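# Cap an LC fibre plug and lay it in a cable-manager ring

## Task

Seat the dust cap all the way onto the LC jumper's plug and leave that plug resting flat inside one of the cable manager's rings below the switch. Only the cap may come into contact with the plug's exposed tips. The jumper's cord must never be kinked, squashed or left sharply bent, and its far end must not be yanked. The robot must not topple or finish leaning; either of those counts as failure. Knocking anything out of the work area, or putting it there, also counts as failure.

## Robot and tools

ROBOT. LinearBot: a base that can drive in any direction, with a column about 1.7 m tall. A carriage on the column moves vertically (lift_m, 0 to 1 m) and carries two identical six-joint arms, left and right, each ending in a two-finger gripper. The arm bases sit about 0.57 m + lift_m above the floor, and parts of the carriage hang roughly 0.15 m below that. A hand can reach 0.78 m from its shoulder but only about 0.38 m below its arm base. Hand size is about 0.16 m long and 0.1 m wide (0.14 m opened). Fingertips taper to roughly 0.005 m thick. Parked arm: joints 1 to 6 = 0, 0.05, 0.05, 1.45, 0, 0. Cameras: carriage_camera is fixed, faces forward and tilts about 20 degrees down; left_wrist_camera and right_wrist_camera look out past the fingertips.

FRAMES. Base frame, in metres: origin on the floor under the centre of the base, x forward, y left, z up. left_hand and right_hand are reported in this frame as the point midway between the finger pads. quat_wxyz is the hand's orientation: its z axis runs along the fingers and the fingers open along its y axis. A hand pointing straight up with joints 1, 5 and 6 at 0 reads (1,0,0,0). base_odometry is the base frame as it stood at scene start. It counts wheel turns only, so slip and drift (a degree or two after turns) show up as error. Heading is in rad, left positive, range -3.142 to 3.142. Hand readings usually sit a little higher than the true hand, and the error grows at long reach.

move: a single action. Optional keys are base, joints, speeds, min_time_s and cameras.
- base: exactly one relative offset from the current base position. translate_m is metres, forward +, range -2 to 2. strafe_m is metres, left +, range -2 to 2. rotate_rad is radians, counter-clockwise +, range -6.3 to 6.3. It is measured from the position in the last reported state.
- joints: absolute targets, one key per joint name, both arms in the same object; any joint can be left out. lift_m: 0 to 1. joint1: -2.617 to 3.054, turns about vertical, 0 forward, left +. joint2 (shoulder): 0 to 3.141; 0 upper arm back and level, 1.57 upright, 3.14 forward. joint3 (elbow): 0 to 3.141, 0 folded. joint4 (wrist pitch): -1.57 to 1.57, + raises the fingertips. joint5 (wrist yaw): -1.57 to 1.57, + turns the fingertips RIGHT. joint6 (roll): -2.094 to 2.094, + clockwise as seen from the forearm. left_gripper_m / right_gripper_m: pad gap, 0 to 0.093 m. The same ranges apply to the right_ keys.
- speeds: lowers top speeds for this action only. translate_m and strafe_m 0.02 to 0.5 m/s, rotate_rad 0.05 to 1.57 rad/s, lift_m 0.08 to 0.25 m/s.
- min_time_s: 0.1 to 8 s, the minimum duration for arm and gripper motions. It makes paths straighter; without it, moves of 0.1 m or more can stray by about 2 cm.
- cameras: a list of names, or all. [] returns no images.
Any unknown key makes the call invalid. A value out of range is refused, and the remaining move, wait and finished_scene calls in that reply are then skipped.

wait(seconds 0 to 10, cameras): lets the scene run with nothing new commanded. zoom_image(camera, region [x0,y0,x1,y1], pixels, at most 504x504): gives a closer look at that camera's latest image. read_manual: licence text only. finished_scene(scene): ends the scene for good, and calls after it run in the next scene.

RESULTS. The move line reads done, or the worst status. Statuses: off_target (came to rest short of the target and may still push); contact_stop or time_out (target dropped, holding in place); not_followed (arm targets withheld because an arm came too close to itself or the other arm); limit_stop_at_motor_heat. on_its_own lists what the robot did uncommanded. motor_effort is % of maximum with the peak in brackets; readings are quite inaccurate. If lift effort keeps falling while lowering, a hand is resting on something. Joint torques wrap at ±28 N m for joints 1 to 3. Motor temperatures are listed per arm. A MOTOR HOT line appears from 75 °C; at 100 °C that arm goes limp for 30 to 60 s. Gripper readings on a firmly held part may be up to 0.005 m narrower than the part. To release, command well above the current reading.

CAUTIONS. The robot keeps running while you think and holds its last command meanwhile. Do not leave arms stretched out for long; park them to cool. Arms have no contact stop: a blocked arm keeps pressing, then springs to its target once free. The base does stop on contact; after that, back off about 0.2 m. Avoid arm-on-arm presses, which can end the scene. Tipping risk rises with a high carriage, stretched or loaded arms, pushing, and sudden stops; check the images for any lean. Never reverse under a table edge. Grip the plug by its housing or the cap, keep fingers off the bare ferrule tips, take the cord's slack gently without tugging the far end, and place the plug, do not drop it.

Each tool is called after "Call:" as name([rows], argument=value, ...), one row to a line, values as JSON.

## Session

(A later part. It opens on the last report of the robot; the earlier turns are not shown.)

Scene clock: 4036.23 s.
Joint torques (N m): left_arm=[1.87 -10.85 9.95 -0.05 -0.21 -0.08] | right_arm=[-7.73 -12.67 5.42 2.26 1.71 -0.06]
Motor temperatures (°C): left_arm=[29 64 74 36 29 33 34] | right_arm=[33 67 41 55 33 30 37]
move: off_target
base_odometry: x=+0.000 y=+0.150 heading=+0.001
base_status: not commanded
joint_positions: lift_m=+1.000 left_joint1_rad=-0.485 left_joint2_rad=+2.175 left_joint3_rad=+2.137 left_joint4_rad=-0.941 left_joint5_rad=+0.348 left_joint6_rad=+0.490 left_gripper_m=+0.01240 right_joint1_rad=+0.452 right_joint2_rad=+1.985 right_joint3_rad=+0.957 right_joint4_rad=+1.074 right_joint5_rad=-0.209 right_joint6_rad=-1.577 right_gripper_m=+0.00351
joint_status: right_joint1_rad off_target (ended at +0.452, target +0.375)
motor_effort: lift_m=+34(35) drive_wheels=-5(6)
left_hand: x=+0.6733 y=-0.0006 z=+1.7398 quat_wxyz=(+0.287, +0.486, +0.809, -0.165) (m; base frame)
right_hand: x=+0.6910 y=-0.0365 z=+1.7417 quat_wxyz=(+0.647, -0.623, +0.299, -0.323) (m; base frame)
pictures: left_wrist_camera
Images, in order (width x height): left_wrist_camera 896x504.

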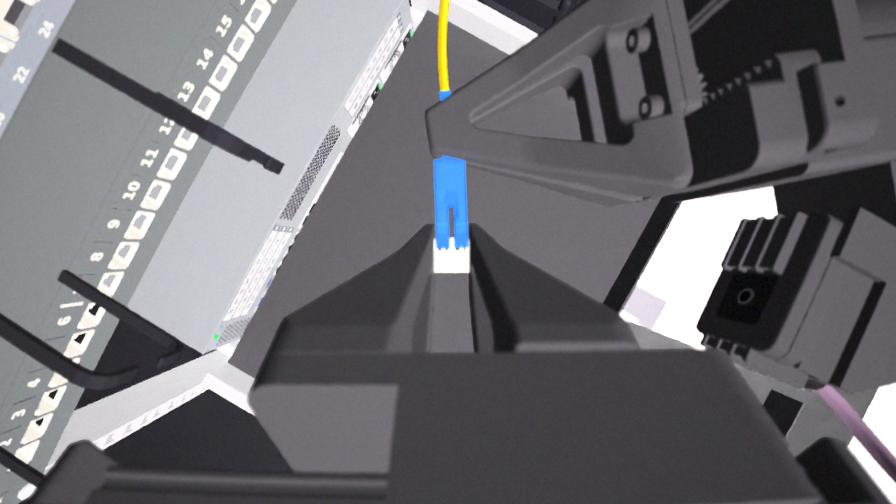

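Call:
move(joints={"left_joint4_rad": -1.16}, min_time_s=0.6, cameras=["left_wrist_camera", "right_wrist_camera"])

Call:
zoom_image(camera="left_wrist_camera", region=[412, 200, 492, 280])

Scene clock: 4062.90 s.
Joint torques (N m): left_arm=[0.29 -10.62 9.48 0.94 0.12 -0.06] | right_arm=[0.4 -12.67 5.41 2.44 0.11 -0.06]
Motor temperatures (°C): left_arm=[30 67 72 35 29 33 35] | right_arm=[35 65 41 53 35 30 37]
move: done
base_odometry: x=+0.000 y=+0.150 heading=+0.001
base_status: not commanded
joint_positions: lift_m=+1.000 left_joint1_rad=-0.465 left_joint2_rad=+2.175 left_joint3_rad=+2.139 left_joint4_rad=-1.150 left_joint5_rad=+0.313 left_joint6_rad=+0.490 left_gripper_m=+0.01240 right_joint1_rad=+0.372 right_joint2_rad=+1.985 right_joint3_rad=+0.957 right_joint4_rad=+1.062 right_joint5_rad=-0.060 right_joint6_rad=-1.577 right_gripper_m=+0.00351
joint_status: all done
on_its_own: left_joint5_rad moved -0.035 to your old target +0.300; right_joint1_rad moved -0.080 to your old target +0.375; right_joint5_rad moved +0.150 to your old target -0.050
motor_effort: lift_m=+35(35) drive_wheels=-1(6)
left_hand: x=+0.6439 y=+0.0327 z=+1.7156 quat_wxyz=(+0.190, +0.472, +0.848, -0.151) (m; base frame)
right_hand: x=+0.7237 y=-0.0978 z=+1.7390 quat_wxyz=(+0.604, -0.587, +0.372, -0.391) (m; base frame)
pictures: left_wrist_camera, right_wrist_camera
Images, in order (width x height): left_wrist_camera 896x504, right_wrist_camera 896x504.

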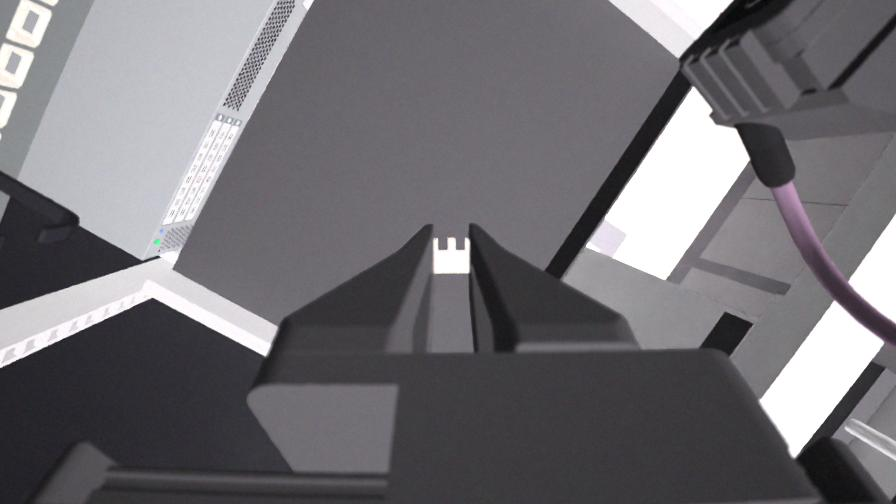

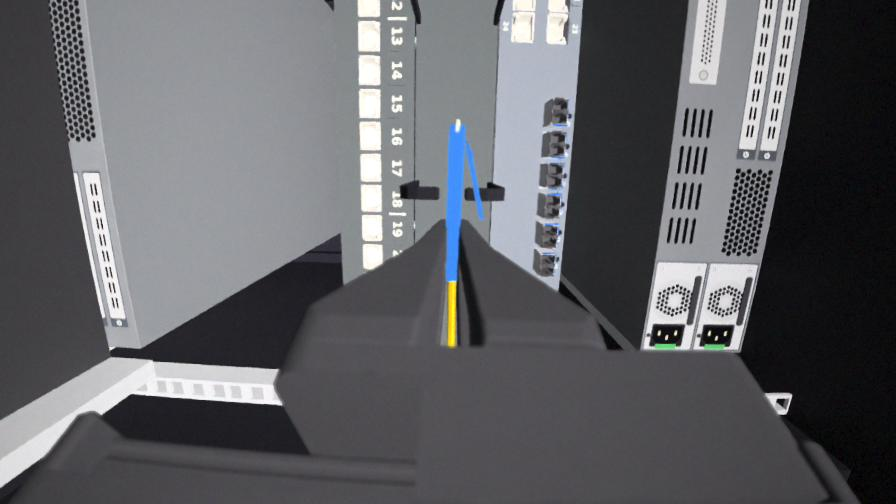

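Scaled by 6.300 from the camera's 896x504 image, which has a finer 1280x720 frame.

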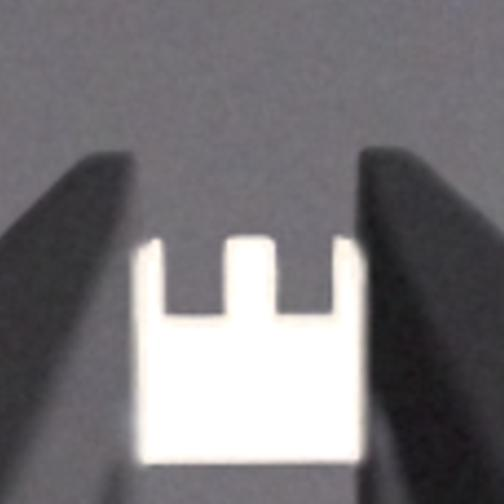

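Call:
move(joints={"left_joint4_rad": -0.987, "right_joint5_rad": -0.086}, min_time_s=1.2, cameras=["left_wrist_camera"])

Call:
move(joints={"right_joint1_rad": 0.495}, min_time_s=1.5, cameras=["left_wrist_camera", "right_wrist_camera"])

Call:
zoom_image(camera="left_wrist_camera", region=[402, 170, 502, 280])

Call:
zoom_image(camera="right_wrist_camera", region=[398, 60, 498, 180])

Scene clock: 4117.47 s.
Joint torques (N m): left_arm=[0.27 -10.76 9.7 1.48 0.11 -0.09] | right_arm=[0.27 -12.68 5.42 2.45 -0.13 -0.06]
Motor temperatures (°C): left_arm=[29 68 75 36 29 33 35] | right_arm=[32 64 41 57 32 30 37]
move: done
MOTOR HOT: joint 3 (elbow) of the left arm reports 75 °C; the controller stops that arm at 100 °C. To cool a motor, set the load down, stop pushing, or move to a pose that needs little force.
base_odometry: x=+0.000 y=+0.150 heading=+0.001
base_status: not commanded
joint_positions: lift_m=+1.000 left_joint1_rad=-0.465 left_joint2_rad=+2.175 left_joint3_rad=+2.139 left_joint4_rad=-1.003 left_joint5_rad=+0.312 left_joint6_rad=+0.490 left_gripper_m=+0.01240 right_joint1_rad=+0.372 right_joint2_rad=+1.985 right_joint3_rad=+0.957 right_joint4_rad=+1.062 right_joint5_rad=-0.075 right_joint6_rad=-1.577 right_gripper_m=+0.00351
joint_status: all done
motor_effort: lift_m=+35(35) drive_wheels=+4(9)
left_hand: x=+0.6721 y=+0.0188 z=+1.7310 quat_wxyz=(+0.261, +0.474, +0.828, -0.147) (m; base frame)
right_hand: x=+0.7226 y=-0.0954 z=+1.7389 quat_wxyz=(+0.607, -0.590, +0.368, -0.386) (m; base frame)
pictures: left_wrist_camera
Images, in order (width x height): left_wrist_camera 896x504.

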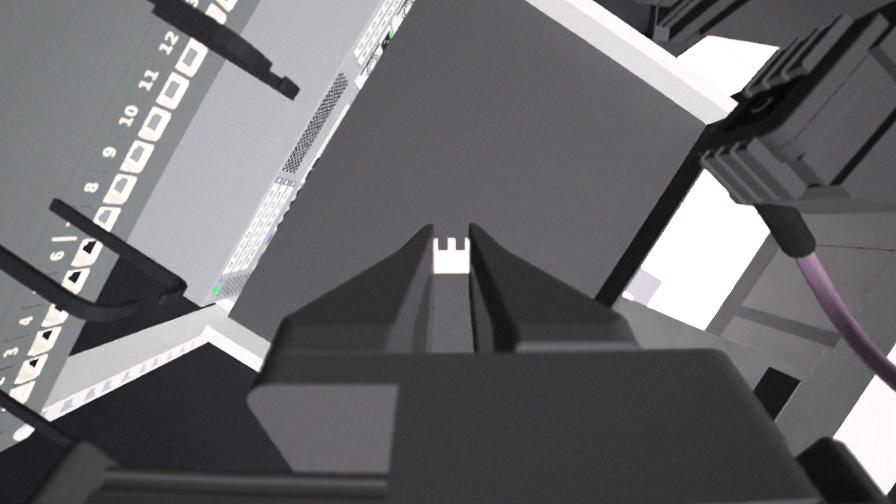

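Scene clock: 4119.27 s.
Joint torques (N m): left_arm=[0.29 -10.77 9.74 1.46 0.11 -0.08] | right_arm=[0.57 -12.68 5.42 2.46 -0.11 -0.06]
Motor temperatures (°C): left_arm=[29 68 75 36 29 33 35] | right_arm=[32 64 41 57 32 30 37]
move: done
MOTOR HOT: still on. Joint 3 (elbow) of the left arm reports 75 °C.
base_odometry: x=+0.000 y=+0.150 heading=+0.001
base_status: not commanded
joint_positions: lift_m=+1.000 left_joint1_rad=-0.465 left_joint2_rad=+2.175 left_joint3_rad=+2.139 left_joint4_rad=-1.001 left_joint5_rad=+0.312 left_joint6_rad=+0.490 left_gripper_m=+0.01240 right_joint1_rad=+0.489 right_joint2_rad=+1.985 right_joint3_rad=+0.957 right_joint4_rad=+1.062 right_joint5_rad=-0.076 right_joint6_rad=-1.577 right_gripper_m=+0.00351
joint_status: all done
motor_effort: lift_m=+35(35) drive_wheels=+1(9)
left_hand: x=+0.6724 y=+0.0186 z=+1.7312 quat_wxyz=(+0.262, +0.474, +0.828, -0.147) (m; base frame)
right_hand: x=+0.6942 y=-0.0372 z=+1.7388 quat_wxyz=(+0.628, -0.611, +0.332, -0.349) (m; base frame)
pictures: left_wrist_camera, right_wrist_camera
Images, in order (width x height): left_wrist_camera 896x504, right_wrist_camera 896x504.

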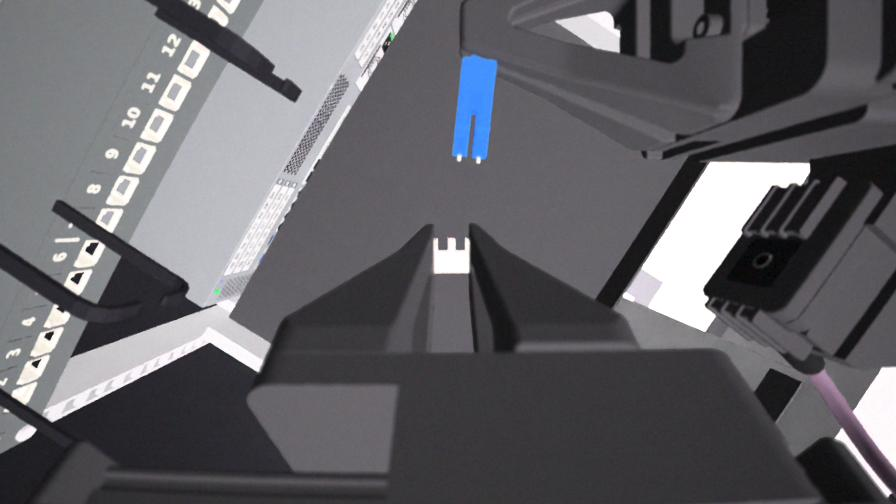

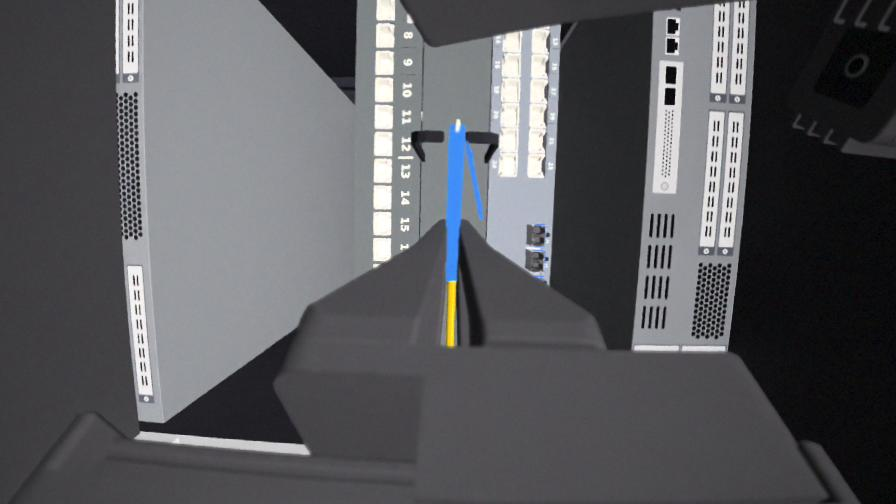

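Scaled by 4.582 from the camera's 896x504 image, which has a finer 1280x720 frame.

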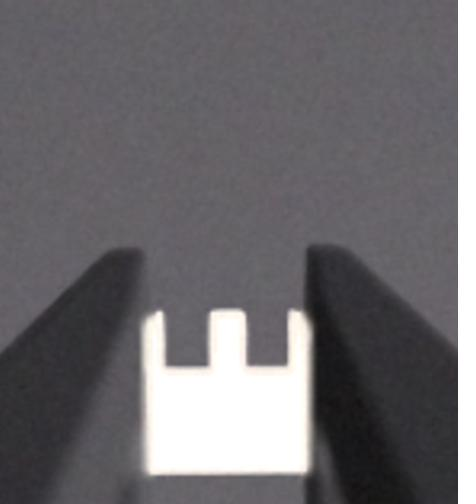

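Scaled by 4.200 from the camera's 896x504 image, which has a finer 1280x720 frame.

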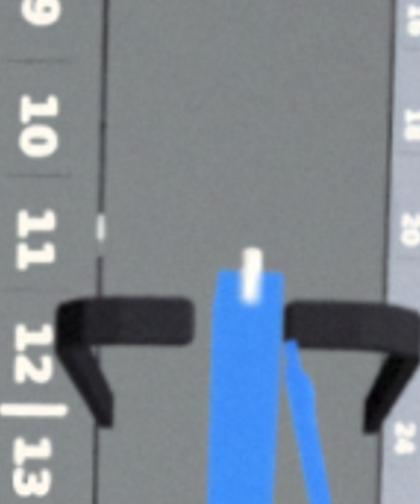

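Call:
move(joints={"left_joint1_rad": -0.493, "right_joint5_rad": -0.138}, min_time_s=1.2, cameras=["left_wrist_camera", "right_wrist_camera"])

Call:
zoom_image(camera="left_wrist_camera", region=[402, 150, 502, 280])

Call:
zoom_image(camera="right_wrist_camera", region=[398, 20, 498, 160])

Scene clock: 4163.23 s.
Joint torques (N m): left_arm=[-0.55 -10.77 9.72 1.46 0.12 -0.08] | right_arm=[0.55 -12.68 5.44 2.45 -0.13 -0.06]
Motor temperatures (°C): left_arm=[29 69 75 37 29 33 35] | right_arm=[32 64 41 57 32 30 37]
move: done
MOTOR HOT: still on. Joint 3 (elbow) of the left arm reports 75 °C.
base_odometry: x=+0.000 y=+0.150 heading=+0.001
base_status: not commanded
joint_positions: lift_m=+1.000 left_joint1_rad=-0.485 left_joint2_rad=+2.175 left_joint3_rad=+2.139 left_joint4_rad=-1.000 left_joint5_rad=+0.312 left_joint6_rad=+0.490 left_gripper_m=+0.01240 right_joint1_rad=+0.489 right_joint2_rad=+1.985 right_joint3_rad=+0.957 right_joint4_rad=+1.062 right_joint5_rad=-0.127 right_joint6_rad=-1.577 right_gripper_m=+0.00351
joint_status: all done
motor_effort: lift_m=+35(35) drive_wheels=+1(8)
left_hand: x=+0.6666 y=+0.0092 z=+1.7314 quat_wxyz=(+0.261, +0.483, +0.823, -0.149) (m; base frame)
right_hand: x=+0.6893 y=-0.0300 z=+1.7388 quat_wxyz=(+0.637, -0.619, +0.316, -0.334) (m; base frame)
pictures: left_wrist_camera, right_wrist_camera
Images, in order (width x height): left_wrist_camera 896x504, right_wrist_camera 896x504.

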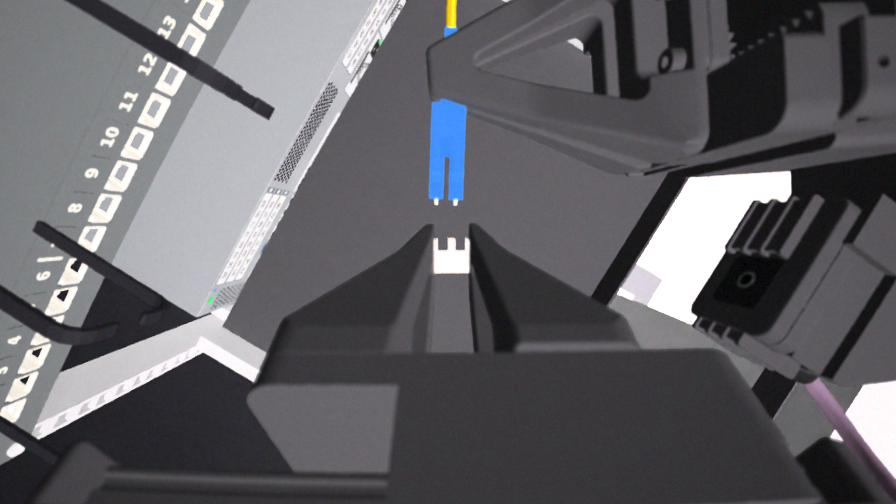

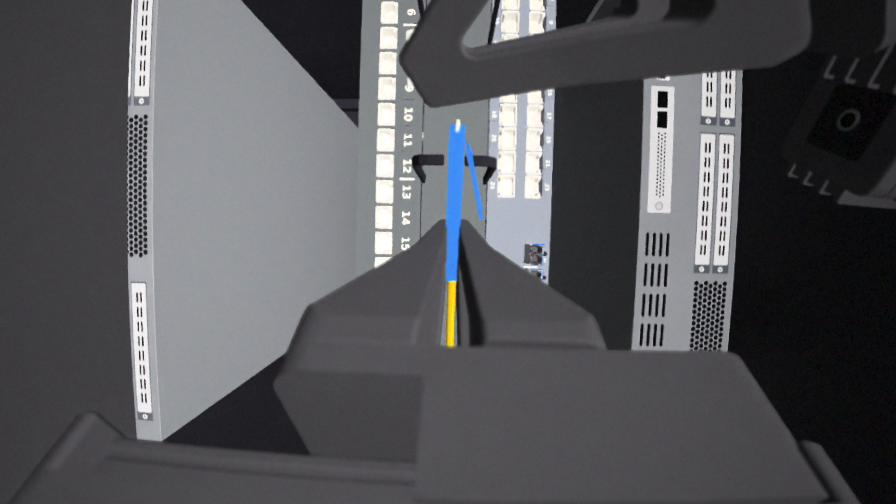

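Scaled by 3.877 from the camera's 896x504 image, which has a finer 1280x720 frame.

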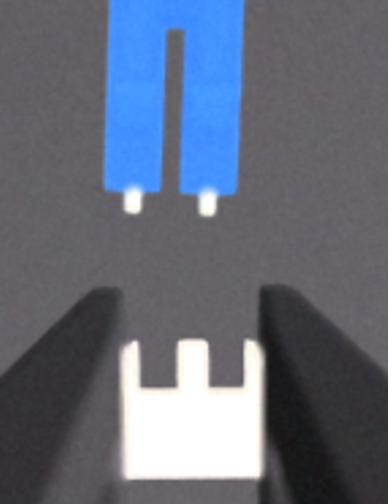

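Scaled by 3.600 from the camera's 896x504 image, which has a finer 1280x720 frame.

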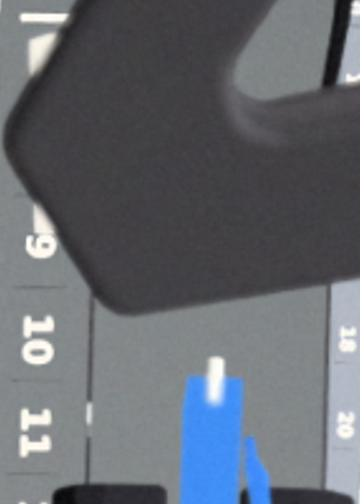

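Call:
move(joints={"right_joint2_rad": 2.013, "right_joint4_rad": 1.018}, min_time_s=1.0, cameras=["left_wrist_camera", "right_wrist_camera"])

Call:
zoom_image(camera="left_wrist_camera", region=[402, 150, 502, 280])

Call:
zoom_image(camera="right_wrist_camera", region=[398, 20, 498, 160])

Scene clock: 4184.87 s.
Joint torques (N m): left_arm=[-0.58 -10.78 9.74 1.45 0.11 -0.07] | right_arm=[0.55 -9.01 5.39 2.44 -0.11 -0.06]
Motor temperatures (°C): left_arm=[29 69 75 38 29 33 35] | right_arm=[32 64 41 57 32 30 37]
move: done
MOTOR HOT: still on. Joint 3 (elbow) of the left arm reports 75 °C.
base_odometry: x=+0.000 y=+0.150 heading=+0.001
base_status: not commanded
joint_positions: lift_m=+1.000 left_joint1_rad=-0.485 left_joint2_rad=+2.175 left_joint3_rad=+2.139 left_joint4_rad=-1.000 left_joint5_rad=+0.312 left_joint6_rad=+0.490 left_gripper_m=+0.01240 right_joint1_rad=+0.489 right_joint2_rad=+1.995 right_joint3_rad=+0.957 right_joint4_rad=+1.033 right_joint5_rad=-0.128 right_joint6_rad=-1.577 right_gripper_m=+0.00351
joint_status: all done
motor_effort: lift_m=+35(35) drive_wheels=+5(6)
left_hand: x=+0.6666 y=+0.0092 z=+1.7314 quat_wxyz=(+0.261, +0.483, +0.823, -0.149) (m; base frame)
right_hand: x=+0.6898 y=-0.0295 z=+1.7268 quat_wxyz=(+0.626, -0.630, +0.323, -0.326) (m; base frame)
pictures: left_wrist_camera, right_wrist_camera
Images, in order (width x height): left_wrist_camera 896x504, right_wrist_camera 896x504.

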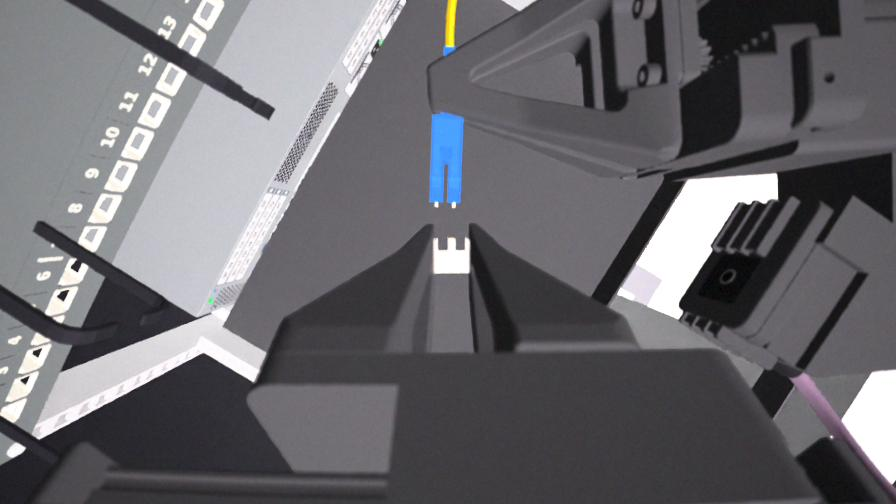

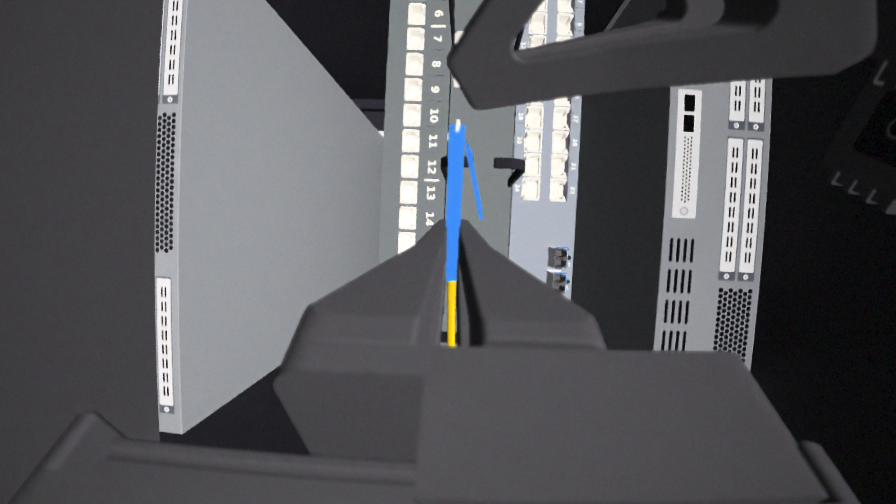

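Scaled by 3.877 from the camera's 896x504 image, which has a finer 1280x720 frame.

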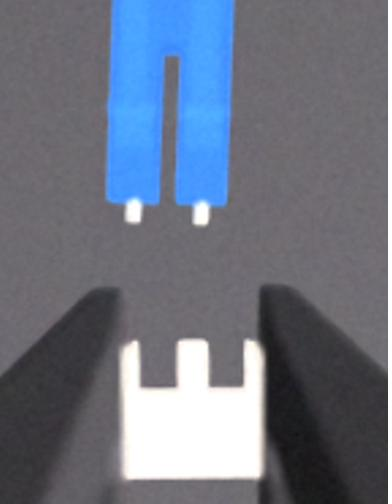

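Scaled by 3.600 from the camera's 896x504 image, which has a finer 1280x720 frame.

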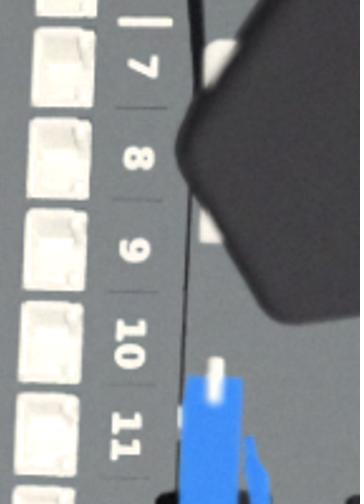

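Call:
move(joints={"right_joint4_rad": 1.044, "left_joint5_rad": 0.292, "right_joint1_rad": 0.508}, min_time_s=1.0, cameras=["left_wrist_camera", "right_wrist_camera"])

Call:
zoom_image(camera="left_wrist_camera", region=[402, 170, 502, 280])

Call:
zoom_image(camera="right_wrist_camera", region=[408, 40, 498, 150])

Scene clock: 4253.23 s.
Joint torques (N m): left_arm=[-0.59 -10.78 9.72 1.45 0.1 -0.08] | right_arm=[0.62 -8.99 5.41 2.64 -0.11 -0.06]
Motor temperatures (°C): left_arm=[29 70 75 38 29 33 36] | right_arm=[32 61 41 54 32 30 37]
move: done
MOTOR HOT: still on. Joint 3 (elbow) of the left arm reports 75 °C.
base_odometry: x=+0.000 y=+0.150 heading=+0.001
base_status: not commanded
joint_positions: lift_m=+1.000 left_joint1_rad=-0.485 left_joint2_rad=+2.175 left_joint3_rad=+2.139 left_joint4_rad=-0.999 left_joint5_rad=+0.305 left_joint6_rad=+0.490 left_gripper_m=+0.01240 right_joint1_rad=+0.501 right_joint2_rad=+1.995 right_joint3_rad=+0.957 right_joint4_rad=+1.042 right_joint5_rad=-0.128 right_joint6_rad=-1.577 right_gripper_m=+0.00351
joint_status: all done
motor_effort: lift_m=+35(35) drive_wheels=+7(7)
left_hand: x=+0.6673 y=+0.0100 z=+1.7311 quat_wxyz=(+0.262, +0.482, +0.823, -0.146) (m; base frame)
right_hand: x=+0.6864 y=-0.0237 z=+1.7289 quat_wxyz=(+0.630, -0.630, +0.318, -0.324) (m; base frame)
pictures: left_wrist_camera, right_wrist_camera
Images, in order (width x height): left_wrist_camera 896x504, right_wrist_camera 896x504.

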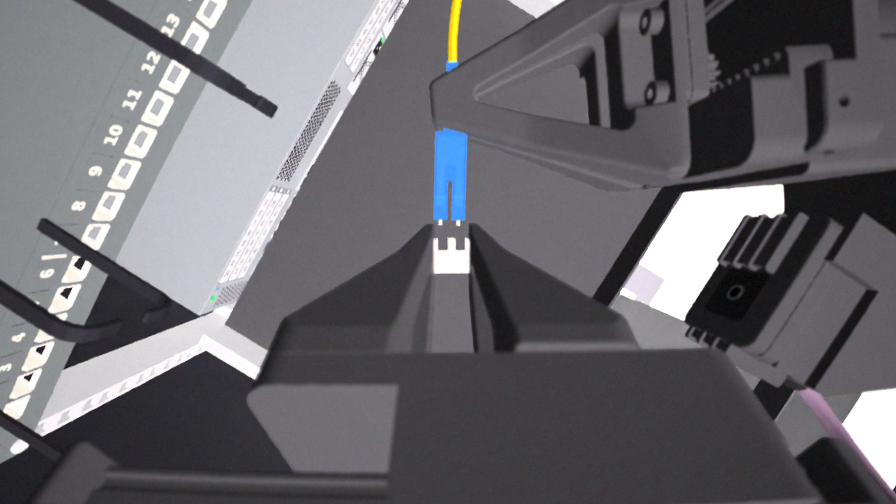

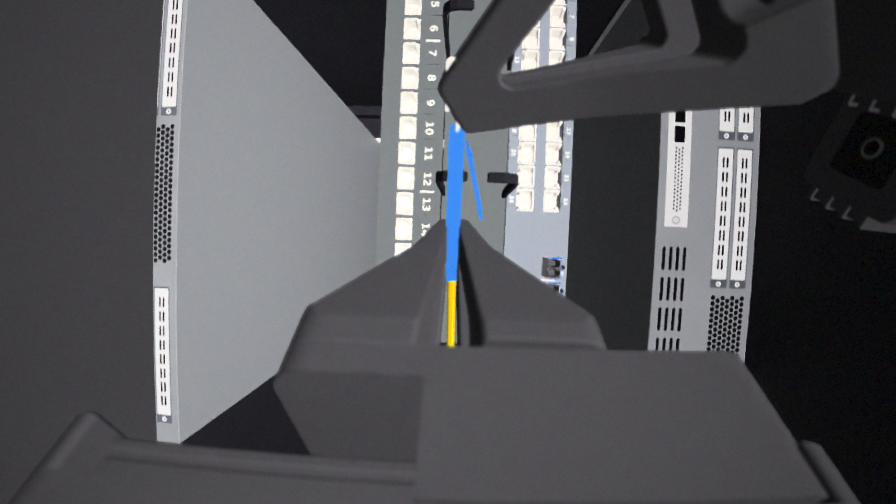

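Scaled by 4.582 from the camera's 896x504 image, which has a finer 1280x720 frame.

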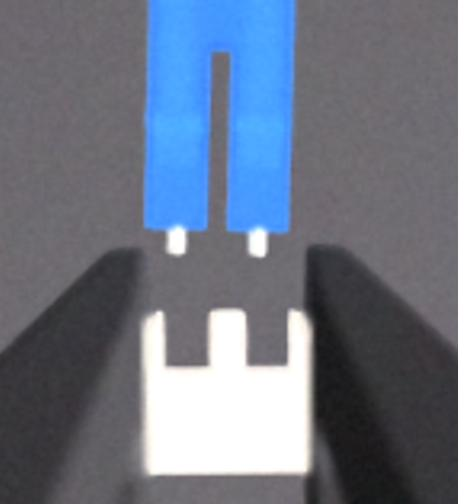

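Scaled by 4.582 from the camera's 896x504 image, which has a finer 1280x720 frame.

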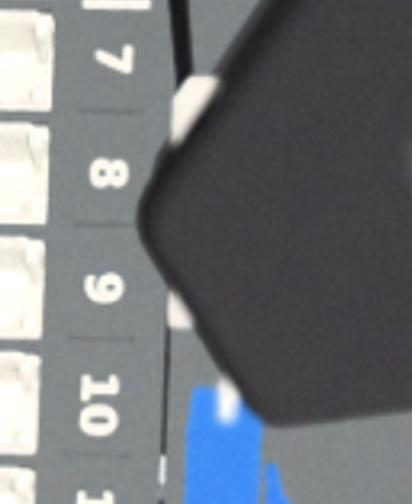

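Call:
move(joints={"right_joint1_rad": 0.518}, min_time_s=0.8, cameras=["left_wrist_camera", "right_wrist_camera"])

Call:
zoom_image(camera="left_wrist_camera", region=[412, 190, 492, 280])

Call:
zoom_image(camera="right_wrist_camera", region=[408, 50, 498, 150])

Scene clock: 4270.63 s.
Joint torques (N m): left_arm=[-0.61 -10.76 9.7 1.45 0.11 -0.08] | right_arm=[0.61 -9.01 5.38 2.63 -0.1 -0.07]
Motor temperatures (°C): left_arm=[29 70 75 38 29 33 36] | right_arm=[32 60 41 55 32 30 37]
move: done
MOTOR HOT: still on. Joint 3 (elbow) of the left arm reports 75 °C.
base_odometry: x=+0.000 y=+0.150 heading=+0.001
base_status: not commanded
joint_positions: lift_m=+1.000 left_joint1_rad=-0.485 left_joint2_rad=+2.175 left_joint3_rad=+2.139 left_joint4_rad=-0.999 left_joint5_rad=+0.304 left_joint6_rad=+0.490 left_gripper_m=+0.01240 right_joint1_rad=+0.512 right_joint2_rad=+1.995 right_joint3_rad=+0.957 right_joint4_rad=+1.044 right_joint5_rad=-0.128 right_joint6_rad=-1.577 right_gripper_m=+0.00351
joint_status: all done
motor_effort: lift_m=+35(35) drive_wheels=+4(7)
left_hand: x=+0.6674 y=+0.0101 z=+1.7311 quat_wxyz=(+0.262, +0.482, +0.823, -0.146) (m; base frame)
right_hand: x=+0.6835 y=-0.0189 z=+1.7294 quat_wxyz=(+0.633, -0.631, +0.314, -0.321) (m; base frame)
pictures: left_wrist_camera, right_wrist_camera
Images, in order (width x height): left_wrist_camera 896x504, right_wrist_camera 896x504.

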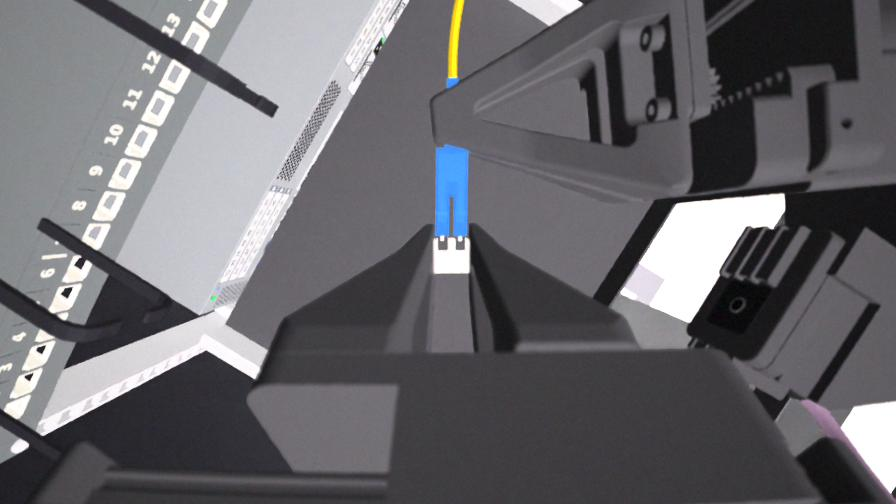

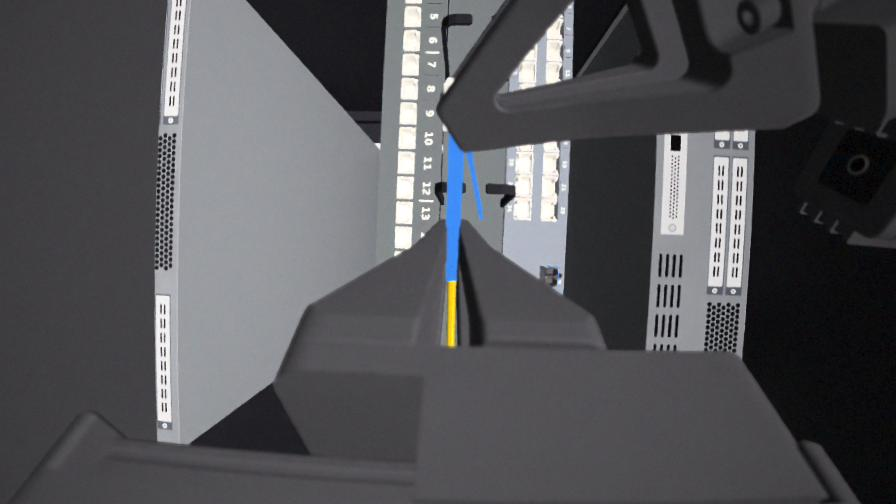

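Scaled by 5.600 from the camera's 896x504 image, which has a finer 1280x720 frame.

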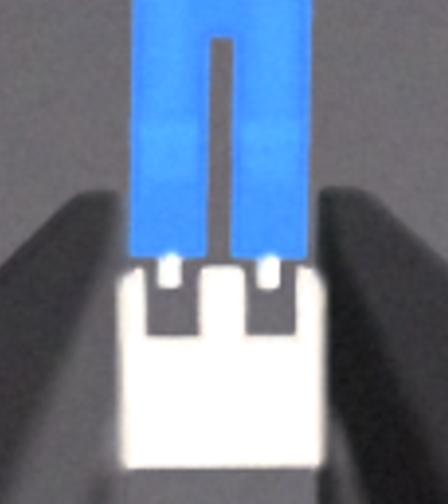

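Scaled by 5.040 from the camera's 896x504 image, which has a finer 1280x720 frame.

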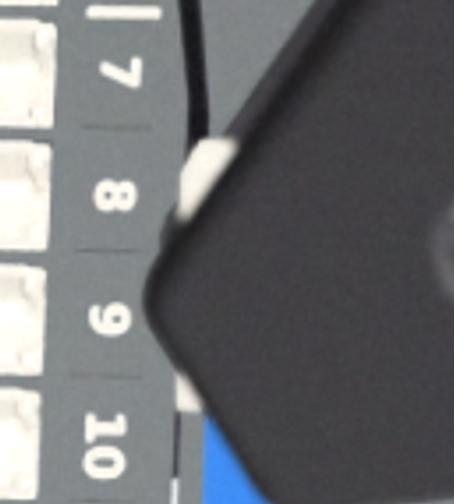

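Call:
move(joints={"right_joint1_rad": 0.5235}, min_time_s=0.8, cameras=["left_wrist_camera"])

Call:
zoom_image(camera="left_wrist_camera", region=[412, 190, 492, 280])

Scene clock: 4279.47 s.
Joint torques (N m): left_arm=[-0.59 -10.8 9.73 1.46 0.11 -0.08] | right_arm=[0.75 -8.98 5.38 2.63 -0.11 -0.06]
Motor temperatures (°C): left_arm=[29 70 74 38 29 33 36] | right_arm=[32 60 41 55 32 30 37]
move: done
MOTOR HOT: still on. Joint 3 (elbow) of the left arm reports 74 °C.
base_odometry: x=+0.000 y=+0.150 heading=+0.001
base_status: not commanded
joint_positions: lift_m=+1.000 left_joint1_rad=-0.485 left_joint2_rad=+2.175 left_joint3_rad=+2.139 left_joint4_rad=-0.999 left_joint5_rad=+0.304 left_joint6_rad=+0.490 left_gripper_m=+0.01240 right_joint1_rad=+0.516 right_joint2_rad=+1.995 right_joint3_rad=+0.957 right_joint4_rad=+1.044 right_joint5_rad=-0.128 right_joint6_rad=-1.577 right_gripper_m=+0.00351
joint_status: all done
motor_effort: lift_m=+35(35) drive_wheels=+4(8)
left_hand: x=+0.6675 y=+0.0102 z=+1.7311 quat_wxyz=(+0.262, +0.482, +0.823, -0.146) (m; base frame)
right_hand: x=+0.6823 y=-0.0169 z=+1.7294 quat_wxyz=(+0.633, -0.632, +0.313, -0.319) (m; base frame)
pictures: left_wrist_camera
Images, in order (width x height): left_wrist_camera 896x504.

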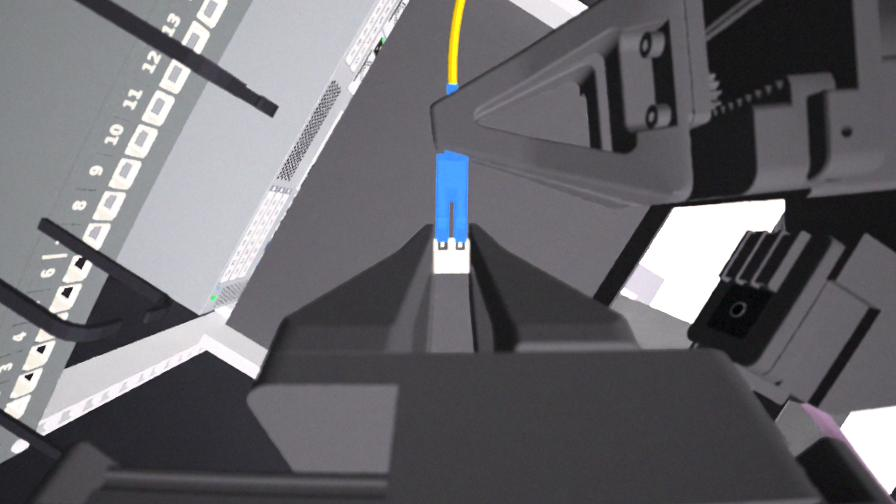

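Scaled by 5.600 from the camera's 896x504 image, which has a finer 1280x720 frame.

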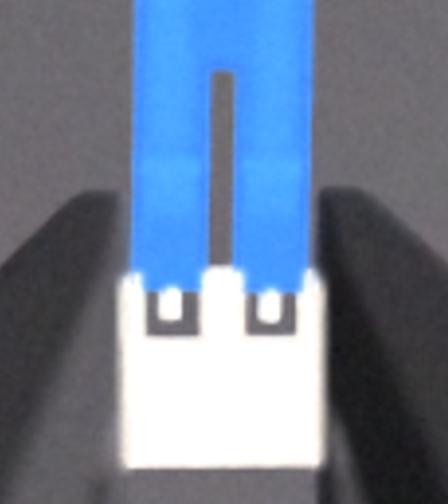

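Call:
move(joints={"right_joint1_rad": 0.530}, min_time_s=0.8, cameras=["left_wrist_camera"])

Call:
zoom_image(camera="left_wrist_camera", region=[412, 190, 492, 280])

Scene clock: 4287.33 s.
Joint torques (N m): left_arm=[-0.58 -10.77 9.69 1.45 0.11 -0.08] | right_arm=[0.98 -8.99 5.37 2.63 -0.11 -0.06]
Motor temperatures (°C): left_arm=[29 70 74 38 29 33 36] | right_arm=[32 60 41 55 32 30 37]
move: done
MOTOR HOT: still on. Joint 3 (elbow) of the left arm reports 74 °C.
base_odometry: x=+0.000 y=+0.150 heading=+0.001
base_status: not commanded
joint_positions: lift_m=+1.000 left_joint1_rad=-0.485 left_joint2_rad=+2.175 left_joint3_rad=+2.139 left_joint4_rad=-0.999 left_joint5_rad=+0.304 left_joint6_rad=+0.490 left_gripper_m=+0.01240 right_joint1_rad=+0.520 right_joint2_rad=+1.995 right_joint3_rad=+0.957 right_joint4_rad=+1.044 right_joint5_rad=-0.128 right_joint6_rad=-1.577 right_gripper_m=+0.00351
joint_status: all done
motor_effort: lift_m=+35(35) drive_wheels=+4(8)
left_hand: x=+0.6675 y=+0.0102 z=+1.7311 quat_wxyz=(+0.262, +0.482, +0.823, -0.146) (m; base frame)
right_hand: x=+0.6811 y=-0.0151 z=+1.7294 quat_wxyz=(+0.634, -0.632, +0.311, -0.318) (m; base frame)
pictures: left_wrist_camera
Images, in order (width x height): left_wrist_camera 896x504.

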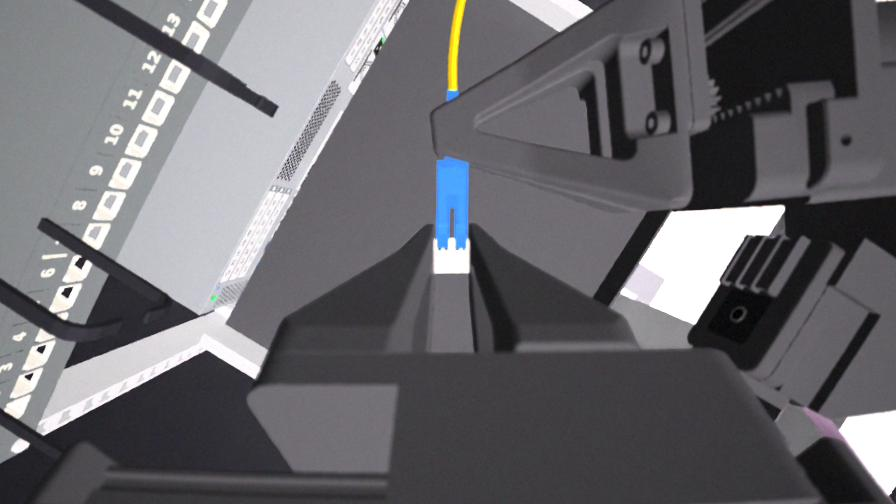

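Scaled by 5.600 from the camera's 896x504 image, which has a finer 1280x720 frame.

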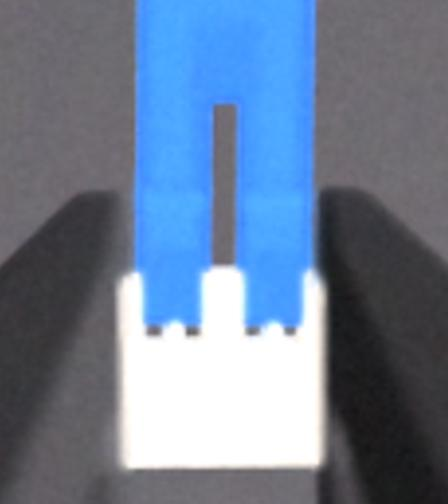

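Call:
move(joints={"right_joint1_rad": 0.542}, min_time_s=0.8, cameras=["left_wrist_camera", "right_wrist_camera"])

Call:
zoom_image(camera="left_wrist_camera", region=[412, 190, 492, 280])

Call:
zoom_image(camera="right_wrist_camera", region=[408, 60, 498, 160])

Scene clock: 4295.33 s.
Joint torques (N m): left_arm=[-0.55 -10.76 9.68 1.47 0.14 -0.08] | right_arm=[1.73 -9.01 5.38 2.63 -0.21 -0.06]
Motor temperatures (°C): left_arm=[29 70 74 38 29 33 36] | right_arm=[32 60 41 55 32 30 37]
move: done
MOTOR HOT: still on. Joint 3 (elbow) of the left arm reports 74 °C.
base_odometry: x=+0.000 y=+0.150 heading=+0.001
base_status: not commanded
joint_positions: lift_m=+1.000 left_joint1_rad=-0.485 left_joint2_rad=+2.175 left_joint3_rad=+2.139 left_joint4_rad=-1.000 left_joint5_rad=+0.301 left_joint6_rad=+0.490 left_gripper_m=+0.01240 right_joint1_rad=+0.525 right_joint2_rad=+1.995 right_joint3_rad=+0.957 right_joint4_rad=+1.043 right_joint5_rad=-0.119 right_joint6_rad=-1.577 right_gripper_m=+0.00351
joint_status: all done
motor_effort: lift_m=+34(35) drive_wheels=+4(7)
left_hand: x=+0.6676 y=+0.0107 z=+1.7308 quat_wxyz=(+0.261, +0.482, +0.824, -0.144) (m; base frame)
right_hand: x=+0.6806 y=-0.0141 z=+1.7293 quat_wxyz=(+0.633, -0.632, +0.313, -0.319) (m; base frame)
pictures: left_wrist_camera, right_wrist_camera
Images, in order (width x height): left_wrist_camera 896x504, right_wrist_camera 896x504.

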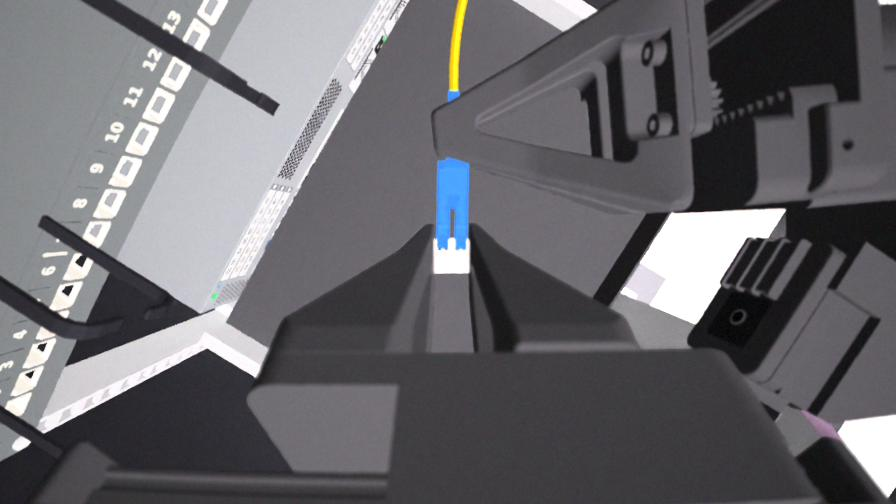

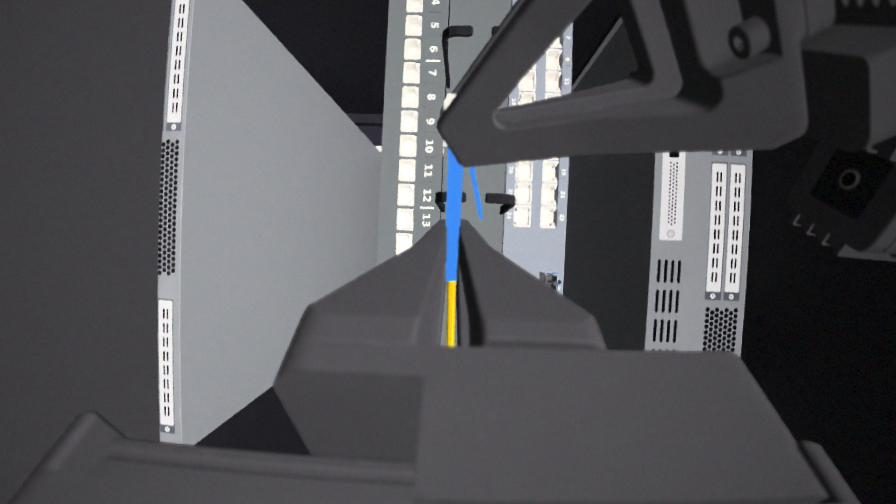

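Scaled by 5.600 from the camera's 896x504 image, which has a finer 1280x720 frame.

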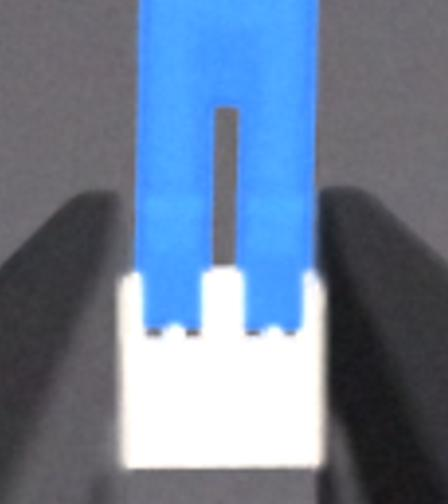

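Scaled by 5.040 from the camera's 896x504 image, which has a finer 1280x720 frame.

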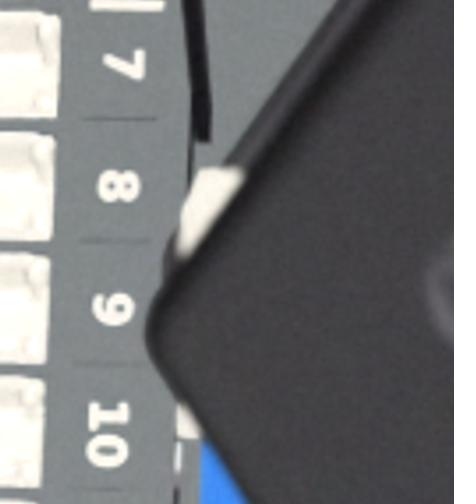

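Call:
move(joints={"right_joint1_rad": 0.558}, min_time_s=0.8, cameras=["left_wrist_camera"])

Call:
zoom_image(camera="left_wrist_camera", region=[412, 190, 492, 280])

Scene clock: 4302.00 s.
Joint torques (N m): left_arm=[-0.55 -10.77 9.72 1.57 0.19 -0.08] | right_arm=[2.11 -9.11 5.37 2.67 -0.3 -0.06]
Motor temperatures (°C): left_arm=[29 70 74 38 29 33 36] | right_arm=[32 60 41 55 32 30 37]
move: off_target
MOTOR HOT: still on. Joint 3 (elbow) of the left arm reports 74 °C.
base_odometry: x=+0.000 y=+0.150 heading=+0.001
base_status: not commanded
joint_positions: lift_m=+1.000 left_joint1_rad=-0.485 left_joint2_rad=+2.175 left_joint3_rad=+2.139 left_joint4_rad=-1.011 left_joint5_rad=+0.295 left_joint6_rad=+0.490 left_gripper_m=+0.01240 right_joint1_rad=+0.537 right_joint2_rad=+1.996 right_joint3_rad=+0.957 right_joint4_rad=+1.040 right_joint5_rad=-0.110 right_joint6_rad=-1.577 right_gripper_m=+0.00351
joint_status: right_joint1_rad off_target (ended at +0.537, target +0.558)
motor_effort: lift_m=+35(35) drive_wheels=+3(8)
left_hand: x=+0.6662 y=+0.0125 z=+1.7293 quat_wxyz=(+0.256, +0.481, +0.826, -0.142) (m; base frame)
right_hand: x=+0.6781 y=-0.0096 z=+1.7277 quat_wxyz=(+0.632, -0.634, +0.313, -0.318) (m; base frame)
pictures: left_wrist_camera
Images, in order (width x height): left_wrist_camera 896x504.

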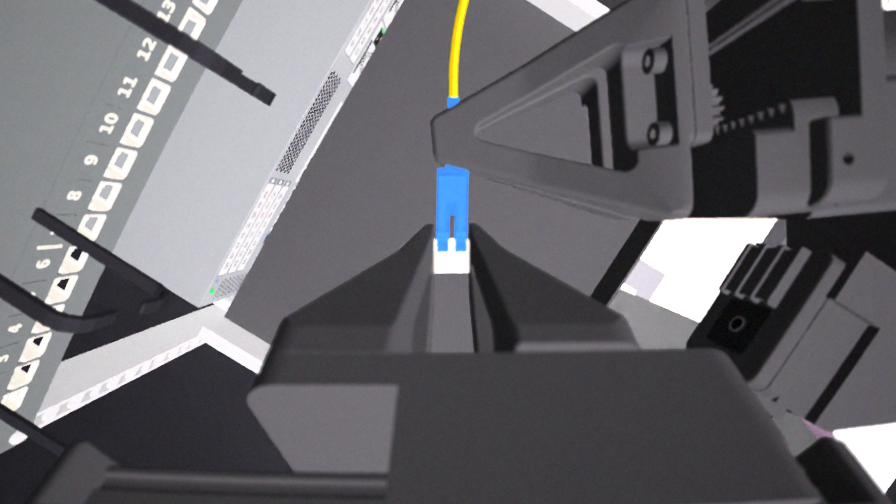

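Scaled by 5.600 from the camera's 896x504 image, which has a finer 1280x720 frame.

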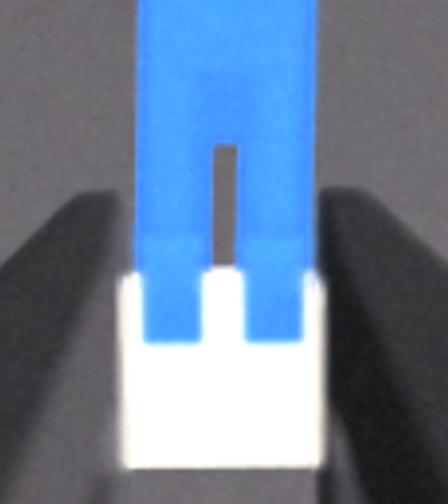

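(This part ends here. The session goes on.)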